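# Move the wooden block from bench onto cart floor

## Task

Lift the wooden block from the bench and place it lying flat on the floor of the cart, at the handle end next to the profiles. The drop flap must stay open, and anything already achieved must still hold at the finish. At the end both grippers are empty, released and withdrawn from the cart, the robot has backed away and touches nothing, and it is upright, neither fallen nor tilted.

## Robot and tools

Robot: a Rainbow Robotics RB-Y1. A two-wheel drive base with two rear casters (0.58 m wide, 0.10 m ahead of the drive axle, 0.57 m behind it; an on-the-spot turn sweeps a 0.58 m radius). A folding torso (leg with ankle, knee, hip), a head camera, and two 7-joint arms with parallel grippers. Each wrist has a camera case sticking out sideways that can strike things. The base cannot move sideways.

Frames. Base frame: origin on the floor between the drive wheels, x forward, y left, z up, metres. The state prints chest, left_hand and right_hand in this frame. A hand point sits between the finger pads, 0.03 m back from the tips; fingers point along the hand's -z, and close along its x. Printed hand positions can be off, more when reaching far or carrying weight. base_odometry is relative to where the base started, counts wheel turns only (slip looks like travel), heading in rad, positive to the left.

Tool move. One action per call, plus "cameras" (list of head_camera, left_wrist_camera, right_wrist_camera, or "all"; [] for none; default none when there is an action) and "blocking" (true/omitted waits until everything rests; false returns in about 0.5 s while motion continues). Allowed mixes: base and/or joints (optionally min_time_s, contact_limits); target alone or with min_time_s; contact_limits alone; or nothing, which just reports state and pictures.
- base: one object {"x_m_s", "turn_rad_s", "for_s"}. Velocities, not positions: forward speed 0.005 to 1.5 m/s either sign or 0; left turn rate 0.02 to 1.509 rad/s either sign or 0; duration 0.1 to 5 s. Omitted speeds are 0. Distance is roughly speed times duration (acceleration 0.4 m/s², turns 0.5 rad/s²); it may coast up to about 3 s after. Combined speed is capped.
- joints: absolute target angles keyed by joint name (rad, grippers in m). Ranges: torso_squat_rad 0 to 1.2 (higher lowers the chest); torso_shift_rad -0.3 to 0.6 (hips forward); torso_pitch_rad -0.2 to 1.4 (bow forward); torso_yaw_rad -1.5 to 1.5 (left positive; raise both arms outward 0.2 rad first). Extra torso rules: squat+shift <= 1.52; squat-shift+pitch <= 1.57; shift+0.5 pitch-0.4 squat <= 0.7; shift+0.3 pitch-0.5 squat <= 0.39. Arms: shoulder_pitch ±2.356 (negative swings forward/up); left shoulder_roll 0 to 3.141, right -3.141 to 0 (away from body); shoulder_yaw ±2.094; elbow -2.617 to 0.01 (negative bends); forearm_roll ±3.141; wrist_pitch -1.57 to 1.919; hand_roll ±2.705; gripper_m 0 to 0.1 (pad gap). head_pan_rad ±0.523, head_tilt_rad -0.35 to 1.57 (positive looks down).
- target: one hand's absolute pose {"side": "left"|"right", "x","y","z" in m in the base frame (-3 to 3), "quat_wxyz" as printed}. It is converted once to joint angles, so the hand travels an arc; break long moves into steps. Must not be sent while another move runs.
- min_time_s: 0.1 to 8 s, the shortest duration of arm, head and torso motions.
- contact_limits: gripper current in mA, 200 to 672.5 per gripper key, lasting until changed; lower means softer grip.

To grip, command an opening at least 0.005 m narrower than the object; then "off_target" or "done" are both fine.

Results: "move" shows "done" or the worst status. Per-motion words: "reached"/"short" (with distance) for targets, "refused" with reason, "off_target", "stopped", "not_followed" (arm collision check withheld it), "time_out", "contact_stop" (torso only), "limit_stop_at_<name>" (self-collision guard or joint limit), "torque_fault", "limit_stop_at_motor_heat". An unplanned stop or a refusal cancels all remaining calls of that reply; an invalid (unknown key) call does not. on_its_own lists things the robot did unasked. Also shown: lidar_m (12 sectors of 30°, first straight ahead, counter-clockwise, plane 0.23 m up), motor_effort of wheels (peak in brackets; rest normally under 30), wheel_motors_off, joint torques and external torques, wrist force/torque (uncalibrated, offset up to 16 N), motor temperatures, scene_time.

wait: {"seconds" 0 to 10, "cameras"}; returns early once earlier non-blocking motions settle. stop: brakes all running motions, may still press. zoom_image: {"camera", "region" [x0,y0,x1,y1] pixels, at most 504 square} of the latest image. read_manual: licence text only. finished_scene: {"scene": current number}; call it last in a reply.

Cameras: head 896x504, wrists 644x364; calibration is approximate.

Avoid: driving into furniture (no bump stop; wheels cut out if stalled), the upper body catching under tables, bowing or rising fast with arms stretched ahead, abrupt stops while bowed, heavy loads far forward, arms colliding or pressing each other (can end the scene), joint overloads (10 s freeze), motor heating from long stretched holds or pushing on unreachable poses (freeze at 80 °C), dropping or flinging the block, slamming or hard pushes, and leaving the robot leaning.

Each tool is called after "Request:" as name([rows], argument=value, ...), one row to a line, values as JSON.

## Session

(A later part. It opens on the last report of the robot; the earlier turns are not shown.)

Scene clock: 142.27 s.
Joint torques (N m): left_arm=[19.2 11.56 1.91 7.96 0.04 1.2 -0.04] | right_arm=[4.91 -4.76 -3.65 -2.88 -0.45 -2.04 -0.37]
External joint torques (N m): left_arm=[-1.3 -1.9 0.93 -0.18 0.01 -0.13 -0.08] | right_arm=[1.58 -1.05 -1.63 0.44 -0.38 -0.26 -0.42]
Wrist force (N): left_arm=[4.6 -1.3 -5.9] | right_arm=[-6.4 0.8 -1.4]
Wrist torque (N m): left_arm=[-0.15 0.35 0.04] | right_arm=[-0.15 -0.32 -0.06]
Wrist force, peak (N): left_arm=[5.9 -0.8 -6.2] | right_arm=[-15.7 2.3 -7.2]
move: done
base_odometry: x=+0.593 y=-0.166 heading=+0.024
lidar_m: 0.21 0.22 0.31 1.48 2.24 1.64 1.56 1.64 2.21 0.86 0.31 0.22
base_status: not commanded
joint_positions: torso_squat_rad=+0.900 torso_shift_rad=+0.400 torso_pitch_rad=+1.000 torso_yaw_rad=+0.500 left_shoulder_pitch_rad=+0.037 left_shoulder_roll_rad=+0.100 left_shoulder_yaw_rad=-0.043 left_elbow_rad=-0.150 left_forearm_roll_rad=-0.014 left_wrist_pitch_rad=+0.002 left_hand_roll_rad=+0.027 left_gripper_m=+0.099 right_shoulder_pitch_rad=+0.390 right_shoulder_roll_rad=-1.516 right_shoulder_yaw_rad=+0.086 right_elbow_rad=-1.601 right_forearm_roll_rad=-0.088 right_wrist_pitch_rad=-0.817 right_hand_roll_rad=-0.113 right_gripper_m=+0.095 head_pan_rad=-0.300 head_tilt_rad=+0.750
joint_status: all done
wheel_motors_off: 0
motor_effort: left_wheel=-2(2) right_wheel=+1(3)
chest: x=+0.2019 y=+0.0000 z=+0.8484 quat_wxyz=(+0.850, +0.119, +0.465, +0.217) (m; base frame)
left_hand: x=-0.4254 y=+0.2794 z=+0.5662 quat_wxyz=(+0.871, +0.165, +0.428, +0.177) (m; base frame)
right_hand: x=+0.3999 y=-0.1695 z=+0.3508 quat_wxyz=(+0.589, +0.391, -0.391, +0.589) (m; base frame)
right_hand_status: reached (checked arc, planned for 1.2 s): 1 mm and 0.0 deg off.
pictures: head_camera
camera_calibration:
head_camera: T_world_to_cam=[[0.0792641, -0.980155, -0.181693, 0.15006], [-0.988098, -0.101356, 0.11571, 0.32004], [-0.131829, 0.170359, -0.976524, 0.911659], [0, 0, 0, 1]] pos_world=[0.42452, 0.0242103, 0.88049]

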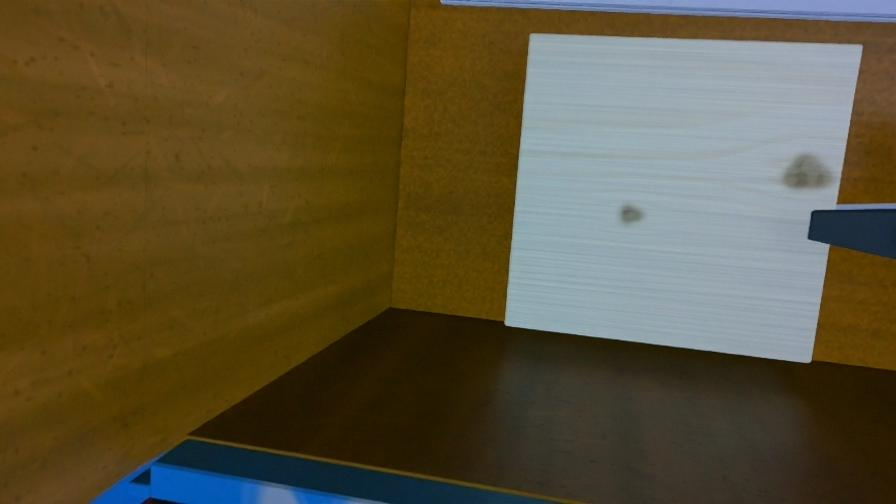

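Request:
move(target={"side":"right","x":0.405,"y":-0.215,"z":0.352,"quat_wxyz":[0.5895,0.3905,-0.3905,0.5895]}, min_time_s=1.2)

Request:
move(joints={"right_gripper_m":0.0,"head_pan_rad":-0.4,"head_tilt_rad":0.65}, cameras=["head_camera"])

Scene clock: 144.87 s.
Joint torques (N m): left_arm=[18.95 11.49 1.7 8.05 -0.07 1.15 0.05] | right_arm=[5.39 -4.18 -3.66 -1.21 -0.54 -1.85 -0.24]
External joint torques (N m): left_arm=[-1.55 -1.97 0.72 -0.09 -0.1 -0.18 0.01] | right_arm=[1.44 -1.12 -1.76 0.72 -0.41 -0.07 -0.29]
Wrist force (N): left_arm=[5.5 -2.2 -5.2] | right_arm=[-6.0 0.9 -0.9]
Wrist torque (N m): left_arm=[0.00 0.45 0.04] | right_arm=[-0.14 -0.30 -0.06]
Wrist force, peak (N): left_arm=[6.1 -1.2 -5.9] | right_arm=[-7.1 1.4 -1.5]
move: done
base_odometry: x=+0.593 y=-0.166 heading=+0.024
lidar_m: 0.20 0.22 0.30 1.48 2.25 1.64 1.56 1.63 2.20 0.86 0.31 0.21
base_status: not commanded
joint_positions: torso_squat_rad=+0.900 torso_shift_rad=+0.400 torso_pitch_rad=+1.000 torso_yaw_rad=+0.500 left_shoulder_pitch_rad=+0.037 left_shoulder_roll_rad=+0.100 left_shoulder_yaw_rad=-0.043 left_elbow_rad=-0.150 left_forearm_roll_rad=-0.014 left_wrist_pitch_rad=+0.002 left_hand_roll_rad=+0.027 left_gripper_m=+0.099 right_shoulder_pitch_rad=+0.458 right_shoulder_roll_rad=-1.527 right_shoulder_yaw_rad=+0.038 right_elbow_rad=-1.463 right_forearm_roll_rad=-0.098 right_wrist_pitch_rad=-0.983 right_hand_roll_rad=-0.115 right_gripper_m=+0.095 head_pan_rad=-0.300 head_tilt_rad=+0.750
joint_status: all done
wheel_motors_off: 0
motor_effort: left_wheel=-1(3) right_wheel=+2(4)
chest: x=+0.2019 y=+0.0000 z=+0.8484 quat_wxyz=(+0.850, +0.119, +0.465, +0.217) (m; base frame)
left_hand: x=-0.4254 y=+0.2794 z=+0.5662 quat_wxyz=(+0.871, +0.165, +0.428, +0.177) (m; base frame)
right_hand: x=+0.4049 y=-0.2145 z=+0.3517 quat_wxyz=(+0.590, +0.391, -0.391, +0.589) (m; base frame)
right_hand_status: reached (checked arc, planned for 1.2 s): 1 mm and 0.0 deg off.
pictures: none

Scene clock: 146.50 s.
Joint torques (N m): left_arm=[18.74 11.45 1.79 7.93 -0.06 1.09 0.03] | right_arm=[5.62 -4.15 -3.59 -1.32 -0.42 -1.89 -0.26]
External joint torques (N m): left_arm=[-1.76 -2.01 0.8 -0.21 -0.09 -0.24 -0.01] | right_arm=[1.67 -1.09 -1.69 0.61 -0.29 -0.11 -0.31]
Wrist force (N): left_arm=[5.4 -1.6 -5.6] | right_arm=[-6.2 1.3 -1.3]
Wrist torque (N m): left_arm=[-0.10 0.43 0.04] | right_arm=[-0.24 -0.33 -0.05]
Wrist force, peak (N): left_arm=[6.3 -2.1 -5.5] | right_arm=[-6.6 1.2 -0.8]
move: done
base_odometry: x=+0.593 y=-0.166 heading=+0.024
lidar_m: 0.21 0.22 0.30 1.48 2.25 1.63 1.56 1.64 2.20 0.86 0.32 0.22
base_status: not commanded
joint_positions: torso_squat_rad=+0.900 torso_shift_rad=+0.400 torso_pitch_rad=+1.000 torso_yaw_rad=+0.500 left_shoulder_pitch_rad=+0.037 left_shoulder_roll_rad=+0.100 left_shoulder_yaw_rad=-0.043 left_elbow_rad=-0.150 left_forearm_roll_rad=-0.014 left_wrist_pitch_rad=+0.002 left_hand_roll_rad=+0.027 left_gripper_m=+0.099 right_shoulder_pitch_rad=+0.458 right_shoulder_roll_rad=-1.527 right_shoulder_yaw_rad=+0.038 right_elbow_rad=-1.463 right_forearm_roll_rad=-0.098 right_wrist_pitch_rad=-0.983 right_hand_roll_rad=-0.115 right_gripper_m=+0.000 head_pan_rad=-0.400 head_tilt_rad=+0.650
joint_status: all done
wheel_motors_off: 0
motor_effort: left_wheel=-2(3) right_wheel=+1(3)
chest: x=+0.2019 y=+0.0000 z=+0.8484 quat_wxyz=(+0.850, +0.119, +0.465, +0.217) (m; base frame)
left_hand: x=-0.4254 y=+0.2794 z=+0.5662 quat_wxyz=(+0.871, +0.165, +0.428, +0.177) (m; base frame)
right_hand: x=+0.4049 y=-0.2145 z=+0.3517 quat_wxyz=(+0.590, +0.391, -0.391, +0.589) (m; base frame)
pictures: head_camera
camera_calibration:
head_camera: T_world_to_cam=[[0.0274691, -0.994479, -0.101281, 0.0943299], [-0.999305, -0.0298712, 0.0222766, 0.411446], [-0.025179, 0.100599, -0.994608, 0.888867], [0, 0, 0, 1]] pos_world=[0.43095, 0.0166802, 0.884463]

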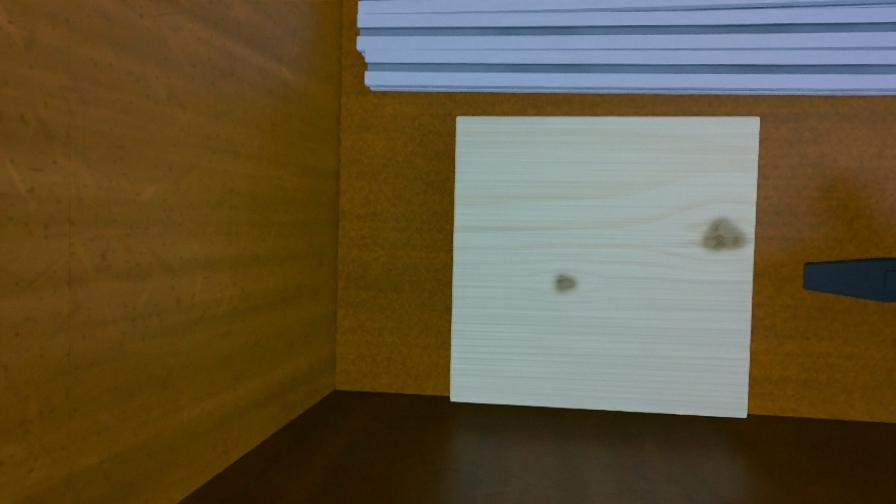

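Request:
move(target={"side":"right","x":0.414,"y":-0.138,"z":0.348,"quat_wxyz":[0.5895,0.3905,-0.3905,0.5895]}, min_time_s=2, cameras=["head_camera"])

Scene clock: 152.27 s.
Joint torques (N m): left_arm=[19.23 11.34 1.9 8.02 -0.12 1.23 -0.12] | right_arm=[0.24 -2.58 -0.39 -6.74 0.51 -2.09 -0.17]
External joint torques (N m): left_arm=[-1.27 -2.12 0.91 -0.12 -0.15 -0.1 -0.17] | right_arm=[-1.9 2.57 2.14 -2.67 0.61 -0.33 -0.22]
Wrist force (N): left_arm=[5.4 -1.7 -6.1] | right_arm=[-6.7 -1.6 4.2]
Wrist torque (N m): left_arm=[-0.09 0.47 0.05] | right_arm=[-0.19 -0.22 -0.05]
Wrist force, peak (N): left_arm=[5.8 -1.8 -5.9] | right_arm=[-13.0 2.3 10.7]
move: done
base_odometry: x=+0.593 y=-0.166 heading=+0.024
lidar_m: 0.21 0.22 0.30 1.49 2.24 1.63 1.55 1.64 2.22 0.87 0.32 0.22
base_status: not commanded
joint_positions: torso_squat_rad=+0.900 torso_shift_rad=+0.400 torso_pitch_rad=+1.000 torso_yaw_rad=+0.500 left_shoulder_pitch_rad=+0.037 left_shoulder_roll_rad=+0.100 left_shoulder_yaw_rad=-0.043 left_elbow_rad=-0.150 left_forearm_roll_rad=-0.014 left_wrist_pitch_rad=+0.002 left_hand_roll_rad=+0.027 left_gripper_m=+0.099 right_shoulder_pitch_rad=+0.270 right_shoulder_roll_rad=-1.525 right_shoulder_yaw_rad=+0.150 right_elbow_rad=-1.652 right_forearm_roll_rad=-0.066 right_wrist_pitch_rad=-0.714 right_hand_roll_rad=-0.167 right_gripper_m=+0.000 head_pan_rad=-0.400 head_tilt_rad=+0.650
joint_status: all done
wheel_motors_off: 0
motor_effort: left_wheel=-4(5) right_wheel=+5(8)
chest: x=+0.2018 y=+0.0000 z=+0.8484 quat_wxyz=(+0.850, +0.119, +0.465, +0.217) (m; base frame)
left_hand: x=-0.4254 y=+0.2794 z=+0.5662 quat_wxyz=(+0.871, +0.165, +0.428, +0.176) (m; base frame)
right_hand: x=+0.4143 y=-0.1385 z=+0.3483 quat_wxyz=(+0.590, +0.389, -0.390, +0.590) (m; base frame)
right_hand_status: reached (checked arc, planned for 2.0 s): 1 mm and 0.2 deg off.
pictures: head_camera
camera_calibration:
head_camera: T_world_to_cam=[[0.0273848, -0.994493, -0.101165, 0.0942668], [-0.99931, -0.0297744, 0.0221869, 0.411425], [-0.0250769, 0.100488, -0.994622, 0.888834], [0, 0, 0, 1]] pos_world=[0.430849, 0.0166808, 0.884463]

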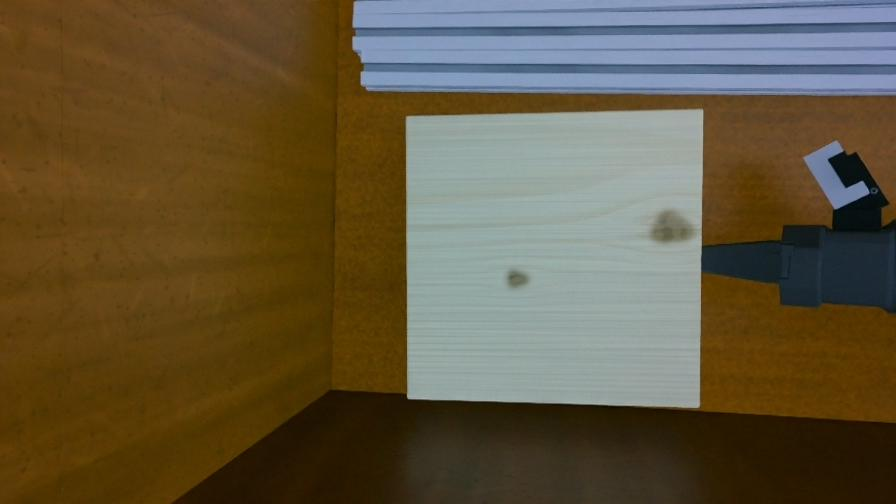

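Request:
move(target={"side":"right","x":0.413,"y":-0.121,"z":0.348,"quat_wxyz":[0.5895,0.3905,-0.3905,0.5895]}, min_time_s=1)

Request:
move(target={"side":"right","x":0.412,"y":-0.16,"z":0.37,"quat_wxyz":[0.5895,0.3905,-0.3905,0.5895]}, min_time_s=0.8)

Request:
move(target={"side":"right","x":0.43,"y":-0.1,"z":0.5,"quat_wxyz":[0.5,0.5,-0.5,0.5]}, min_time_s=1.2)

Request:
move(joints={"torso_squat_rad":0.3,"torso_shift_rad":0.23}, min_time_s=2, cameras=["head_camera"])

Request:
move(base={"x_m_s":-0.3,"for_s":1.5}, cameras=["head_camera"])

Scene clock: 155.23 s.
Joint torques (N m): left_arm=[18.82 11.38 1.61 8.14 -0.02 1.1 -0.04] | right_arm=[-1 -1.97 -0.94 -7.88 0.45 -1.84 -0.32]
External joint torques (N m): left_arm=[-1.68 -2.07 0.63 0 -0.05 -0.24 -0.08] | right_arm=[-2.87 3.61 1.65 -3.35 0.53 -0.08 -0.36]
Wrist force (N): left_arm=[5.1 -1.3 -5.9] | right_arm=[-6.8 -0.9 9.6]
Wrist torque (N m): left_arm=[-0.13 0.38 0.05] | right_arm=[-0.21 -0.41 -0.07]
Wrist force, peak (N): left_arm=[5.8 -2.0 -6.1] | right_arm=[-5.7 2.2 12.4]
move: done
base_odometry: x=+0.593 y=-0.166 heading=+0.024
lidar_m: 0.20 0.22 0.30 1.49 2.26 1.62 1.56 1.63 2.21 0.86 0.31 0.22
base_status: not commanded
joint_positions: torso_squat_rad=+0.900 torso_shift_rad=+0.400 torso_pitch_rad=+1.000 torso_yaw_rad=+0.500 left_shoulder_pitch_rad=+0.037 left_shoulder_roll_rad=+0.100 left_shoulder_yaw_rad=-0.043 left_elbow_rad=-0.150 left_forearm_roll_rad=-0.014 left_wrist_pitch_rad=+0.002 left_hand_roll_rad=+0.027 left_gripper_m=+0.099 right_shoulder_pitch_rad=+0.212 right_shoulder_roll_rad=-1.512 right_shoulder_yaw_rad=+0.191 right_elbow_rad=-1.685 right_forearm_roll_rad=-0.046 right_wrist_pitch_rad=-0.658 right_hand_roll_rad=-0.183 right_gripper_m=+0.000 head_pan_rad=-0.400 head_tilt_rad=+0.650
joint_status: all done
wheel_motors_off: 0
motor_effort: left_wheel=-4(5) right_wheel=+5(6)
chest: x=+0.2018 y=+0.0000 z=+0.8485 quat_wxyz=(+0.850, +0.119, +0.465, +0.217) (m; base frame)
left_hand: x=-0.4254 y=+0.2794 z=+0.5662 quat_wxyz=(+0.871, +0.165, +0.428, +0.176) (m; base frame)
right_hand: x=+0.4132 y=-0.1215 z=+0.3478 quat_wxyz=(+0.590, +0.390, -0.390, +0.590) (m; base frame)
right_hand_status: reached (checked arc, planned for 1.0 s): 1 mm and 0.1 deg off.
pictures: none

Scene clock: 156.37 s.
Joint torques (N m): left_arm=[19.2 11.64 1.42 8.05 -0.12 1.14 0.18] | right_arm=[3.44 -2.32 -3.35 -4.1 -0.12 -1.84 0.14]
External joint torques (N m): left_arm=[-1.3 -1.81 0.44 -0.09 -0.16 -0.19 0.13] | right_arm=[1.1 -0.16 -1.14 -0.49 -0.12 -0.06 0.09]
Wrist force (N): left_arm=[5.7 -1.3 -5.3] | right_arm=[-6.3 1.2 -1.5]
Wrist torque (N m): left_arm=[-0.12 0.45 0.08] | right_arm=[-0.20 -0.34 -0.24]
Wrist force, peak (N): left_arm=[5.6 -2.0 -5.7] | right_arm=[-12.5 3.4 3.7]
move: done
base_odometry: x=+0.593 y=-0.166 heading=+0.024
lidar_m: 0.20 0.22 0.30 1.49 2.24 1.62 1.56 1.64 2.22 0.86 0.31 0.23
base_status: not commanded
joint_positions: torso_squat_rad=+0.900 torso_shift_rad=+0.400 torso_pitch_rad=+1.000 torso_yaw_rad=+0.500 left_shoulder_pitch_rad=+0.037 left_shoulder_roll_rad=+0.100 left_shoulder_yaw_rad=-0.043 left_elbow_rad=-0.150 left_forearm_roll_rad=-0.014 left_wrist_pitch_rad=+0.002 left_hand_roll_rad=+0.027 left_gripper_m=+0.099 right_shoulder_pitch_rad=+0.527 right_shoulder_roll_rad=-1.587 right_shoulder_yaw_rad=-0.029 right_elbow_rad=-1.705 right_forearm_roll_rad=-0.181 right_wrist_pitch_rad=-0.770 right_hand_roll_rad=-0.078 right_gripper_m=+0.000 head_pan_rad=-0.400 head_tilt_rad=+0.650
joint_status: all done
wheel_motors_off: 0
motor_effort: left_wheel=-2(5) right_wheel=+1(6)
chest: x=+0.2018 y=+0.0000 z=+0.8484 quat_wxyz=(+0.850, +0.119, +0.465, +0.217) (m; base frame)
left_hand: x=-0.4254 y=+0.2794 z=+0.5662 quat_wxyz=(+0.871, +0.165, +0.428, +0.177) (m; base frame)
right_hand: x=+0.4120 y=-0.1598 z=+0.3698 quat_wxyz=(+0.589, +0.392, -0.391, +0.589) (m; base frame)
right_hand_status: reached (checked arc, planned for 0.8 s): 0 mm and 0.2 deg off.
pictures: none

Scene clock: 157.90 s.
Joint torques (N m): left_arm=[19.03 11.75 1.98 8.06 -0.09 1.16 -0.02] | right_arm=[2.56 3.17 -4.85 -5.61 -0.52 -1.87 -0.08]
External joint torques (N m): left_arm=[-1.47 -1.71 0.99 -0.08 -0.12 -0.17 -0.06] | right_arm=[1.5 2.72 -1.62 -0.55 -0.45 0.04 -0.13]
Wrist force (N): left_arm=[5.2 -1.3 -5.3] | right_arm=[-6.5 1.4 1.5]
Wrist torque (N m): left_arm=[-0.12 0.40 0.05] | right_arm=[-0.25 -0.37 -0.04]
Wrist force, peak (N): left_arm=[5.8 -2.6 -5.6] | right_arm=[-7.1 0.7 -1.4]
move: done
base_odometry: x=+0.593 y=-0.166 heading=+0.024
lidar_m: 0.20 0.22 0.31 1.48 2.25 1.63 1.56 1.64 2.22 0.87 0.30 0.22
base_status: not commanded
joint_positions: torso_squat_rad=+0.900 torso_shift_rad=+0.400 torso_pitch_rad=+1.000 torso_yaw_rad=+0.500 left_shoulder_pitch_rad=+0.037 left_shoulder_roll_rad=+0.100 left_shoulder_yaw_rad=-0.043 left_elbow_rad=-0.150 left_forearm_roll_rad=-0.014 left_wrist_pitch_rad=+0.002 left_hand_roll_rad=+0.027 left_gripper_m=+0.099 right_shoulder_pitch_rad=+0.737 right_shoulder_roll_rad=-1.585 right_shoulder_yaw_rad=-0.333 right_elbow_rad=-1.952 right_forearm_roll_rad=-0.220 right_wrist_pitch_rad=-0.975 right_hand_roll_rad=-0.124 right_gripper_m=+0.000 head_pan_rad=-0.400 head_tilt_rad=+0.650
joint_status: all done
wheel_motors_off: 0
motor_effort: left_wheel=-2(3) right_wheel=+4(4)
chest: x=+0.2018 y=+0.0000 z=+0.8484 quat_wxyz=(+0.850, +0.119, +0.465, +0.217) (m; base frame)
left_hand: x=-0.4254 y=+0.2794 z=+0.5662 quat_wxyz=(+0.871, +0.165, +0.428, +0.177) (m; base frame)
right_hand: x=+0.4301 y=-0.1001 z=+0.4999 quat_wxyz=(+0.498, +0.501, -0.501, +0.499) (m; base frame)
right_hand_status: reached (checked arc, planned for 1.2 s): 0 mm and 0.3 deg off.
pictures: none

Scene clock: 160.20 s.
Joint torques (N m): left_arm=[18.9 11.61 2.06 8.12 -0.07 1.07 0.02] | right_arm=[2.1 3.05 -4.31 -5.53 -0.4 -1.94 -0.21]
External joint torques (N m): left_arm=[-1.6 -1.84 1.07 -0.02 -0.1 -0.27 -0.02] | right_arm=[1.03 2.59 -1.08 -0.46 -0.34 -0.03 -0.26]
Wrist force (N): left_arm=[4.7 -1.8 -5.1] | right_arm=[-7.0 1.1 1.1]
Wrist torque (N m): left_arm=[-0.03 0.35 0.06] | right_arm=[-0.20 -0.40 -0.05]
Wrist force, peak (N): left_arm=[6.4 -1.4 -6.0] | right_arm=[-7.3 1.6 1.3]
move: done
base_odometry: x=+0.593 y=-0.166 heading=+0.024
lidar_m: 0.20 0.21 0.30 1.48 2.26 1.63 1.56 1.63 2.22 0.86 0.32 0.21
base_status: not commanded
joint_positions: torso_squat_rad=+0.300 torso_shift_rad=+0.230 torso_pitch_rad=+1.000 torso_yaw_rad=+0.500 left_shoulder_pitch_rad=+0.037 left_shoulder_roll_rad=+0.100 left_shoulder_yaw_rad=-0.043 left_elbow_rad=-0.150 left_forearm_roll_rad=-0.014 left_wrist_pitch_rad=+0.002 left_hand_roll_rad=+0.027 left_gripper_m=+0.099 right_shoulder_pitch_rad=+0.737 right_shoulder_roll_rad=-1.585 right_shoulder_yaw_rad=-0.333 right_elbow_rad=-1.952 right_forearm_roll_rad=-0.220 right_wrist_pitch_rad=-0.975 right_hand_roll_rad=-0.124 right_gripper_m=+0.000 head_pan_rad=-0.400 head_tilt_rad=+0.650
joint_status: all done
wheel_motors_off: 0
motor_effort: left_wheel=+0(4) right_wheel=+3(5)
chest: x=+0.1848 y=+0.0001 z=+1.0988 quat_wxyz=(+0.850, +0.119, +0.465, +0.217) (m; base frame)
left_hand: x=-0.4424 y=+0.2794 z=+0.8165 quat_wxyz=(+0.871, +0.165, +0.428, +0.177) (m; base frame)
right_hand: x=+0.4131 y=-0.1001 z=+0.7503 quat_wxyz=(+0.498, +0.501, -0.501, +0.499) (m; base frame)
pictures: head_camera
camera_calibration:
head_camera: T_world_to_cam=[[0.0274956, -0.994489, -0.101169, 0.120023], [-0.999307, -0.0298846, 0.0221739, 0.388897], [-0.0250751, 0.100489, -0.994622, 1.13746], [0, 0, 0, 1]] pos_world=[0.413849, 0.0166804, 1.13486]

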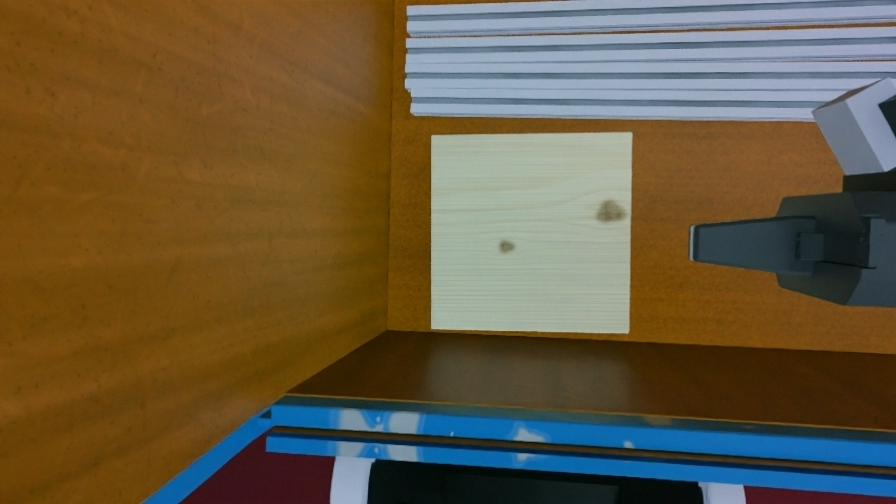

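Scene clock: 162.90 s.
Joint torques (N m): left_arm=[18.96 11.56 1.86 8.12 -0.06 1.11 0.04] | right_arm=[1.84 2.53 -4.07 -5.37 -0.3 -2.02 -0.22]
External joint torques (N m): left_arm=[-1.54 -1.9 0.87 -0.01 -0.09 -0.22 -0.01] | right_arm=[0.78 2.07 -0.84 -0.3 -0.24 -0.11 -0.27]
Wrist force (N): left_arm=[4.8 -1.9 -5.6] | right_arm=[-6.7 1.4 1.3]
Wrist torque (N m): left_arm=[-0.06 0.35 0.06] | right_arm=[-0.23 -0.34 -0.03]
Wrist force, peak (N): left_arm=[5.3 -1.8 -6.3] | right_arm=[-7.1 1.6 1.5]
move: done
base_odometry: x=+0.143 y=-0.177 heading=+0.022
lidar_m: 0.65 0.68 1.66 4.57 1.61 1.16 1.10 1.17 1.57 4.18 0.95 0.69
base_status: done (sent for 1.5 of 1.5 s)
joint_positions: torso_squat_rad=+0.300 torso_shift_rad=+0.230 torso_pitch_rad=+1.000 torso_yaw_rad=+0.500 left_shoulder_pitch_rad=+0.037 left_shoulder_roll_rad=+0.100 left_shoulder_yaw_rad=-0.043 left_elbow_rad=-0.150 left_forearm_roll_rad=-0.014 left_wrist_pitch_rad=+0.002 left_hand_roll_rad=+0.027 left_gripper_m=+0.099 right_shoulder_pitch_rad=+0.737 right_shoulder_roll_rad=-1.585 right_shoulder_yaw_rad=-0.333 right_elbow_rad=-1.952 right_forearm_roll_rad=-0.220 right_wrist_pitch_rad=-0.975 right_hand_roll_rad=-0.124 right_gripper_m=+0.000 head_pan_rad=-0.400 head_tilt_rad=+0.650
joint_status: not commanded
wheel_motors_off: 0
motor_effort: left_wheel=-17(29) right_wheel=+17(36)
chest: x=+0.1848 y=+0.0001 z=+1.0988 quat_wxyz=(+0.850, +0.119, +0.465, +0.217) (m; base frame)
left_hand: x=-0.4424 y=+0.2794 z=+0.8165 quat_wxyz=(+0.871, +0.165, +0.428, +0.177) (m; base frame)
right_hand: x=+0.4131 y=-0.1001 z=+0.7503 quat_wxyz=(+0.498, +0.501, -0.501, +0.499) (m; base frame)
pictures: head_camera
camera_calibration:
head_camera: T_world_to_cam=[[0.0274956, -0.994489, -0.101169, 0.120023], [-0.999307, -0.0298846, 0.0221739, 0.388897], [-0.0250751, 0.100489, -0.994622, 1.13746], [0, 0, 0, 1]] pos_world=[0.413849, 0.0166804, 1.13486]

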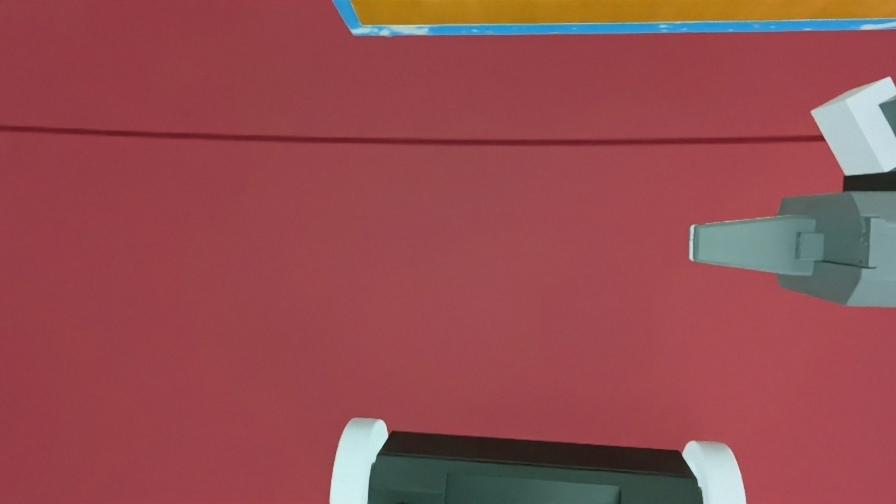

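Request:
finished_scene(scene=2)

The scene is finished: the task was done.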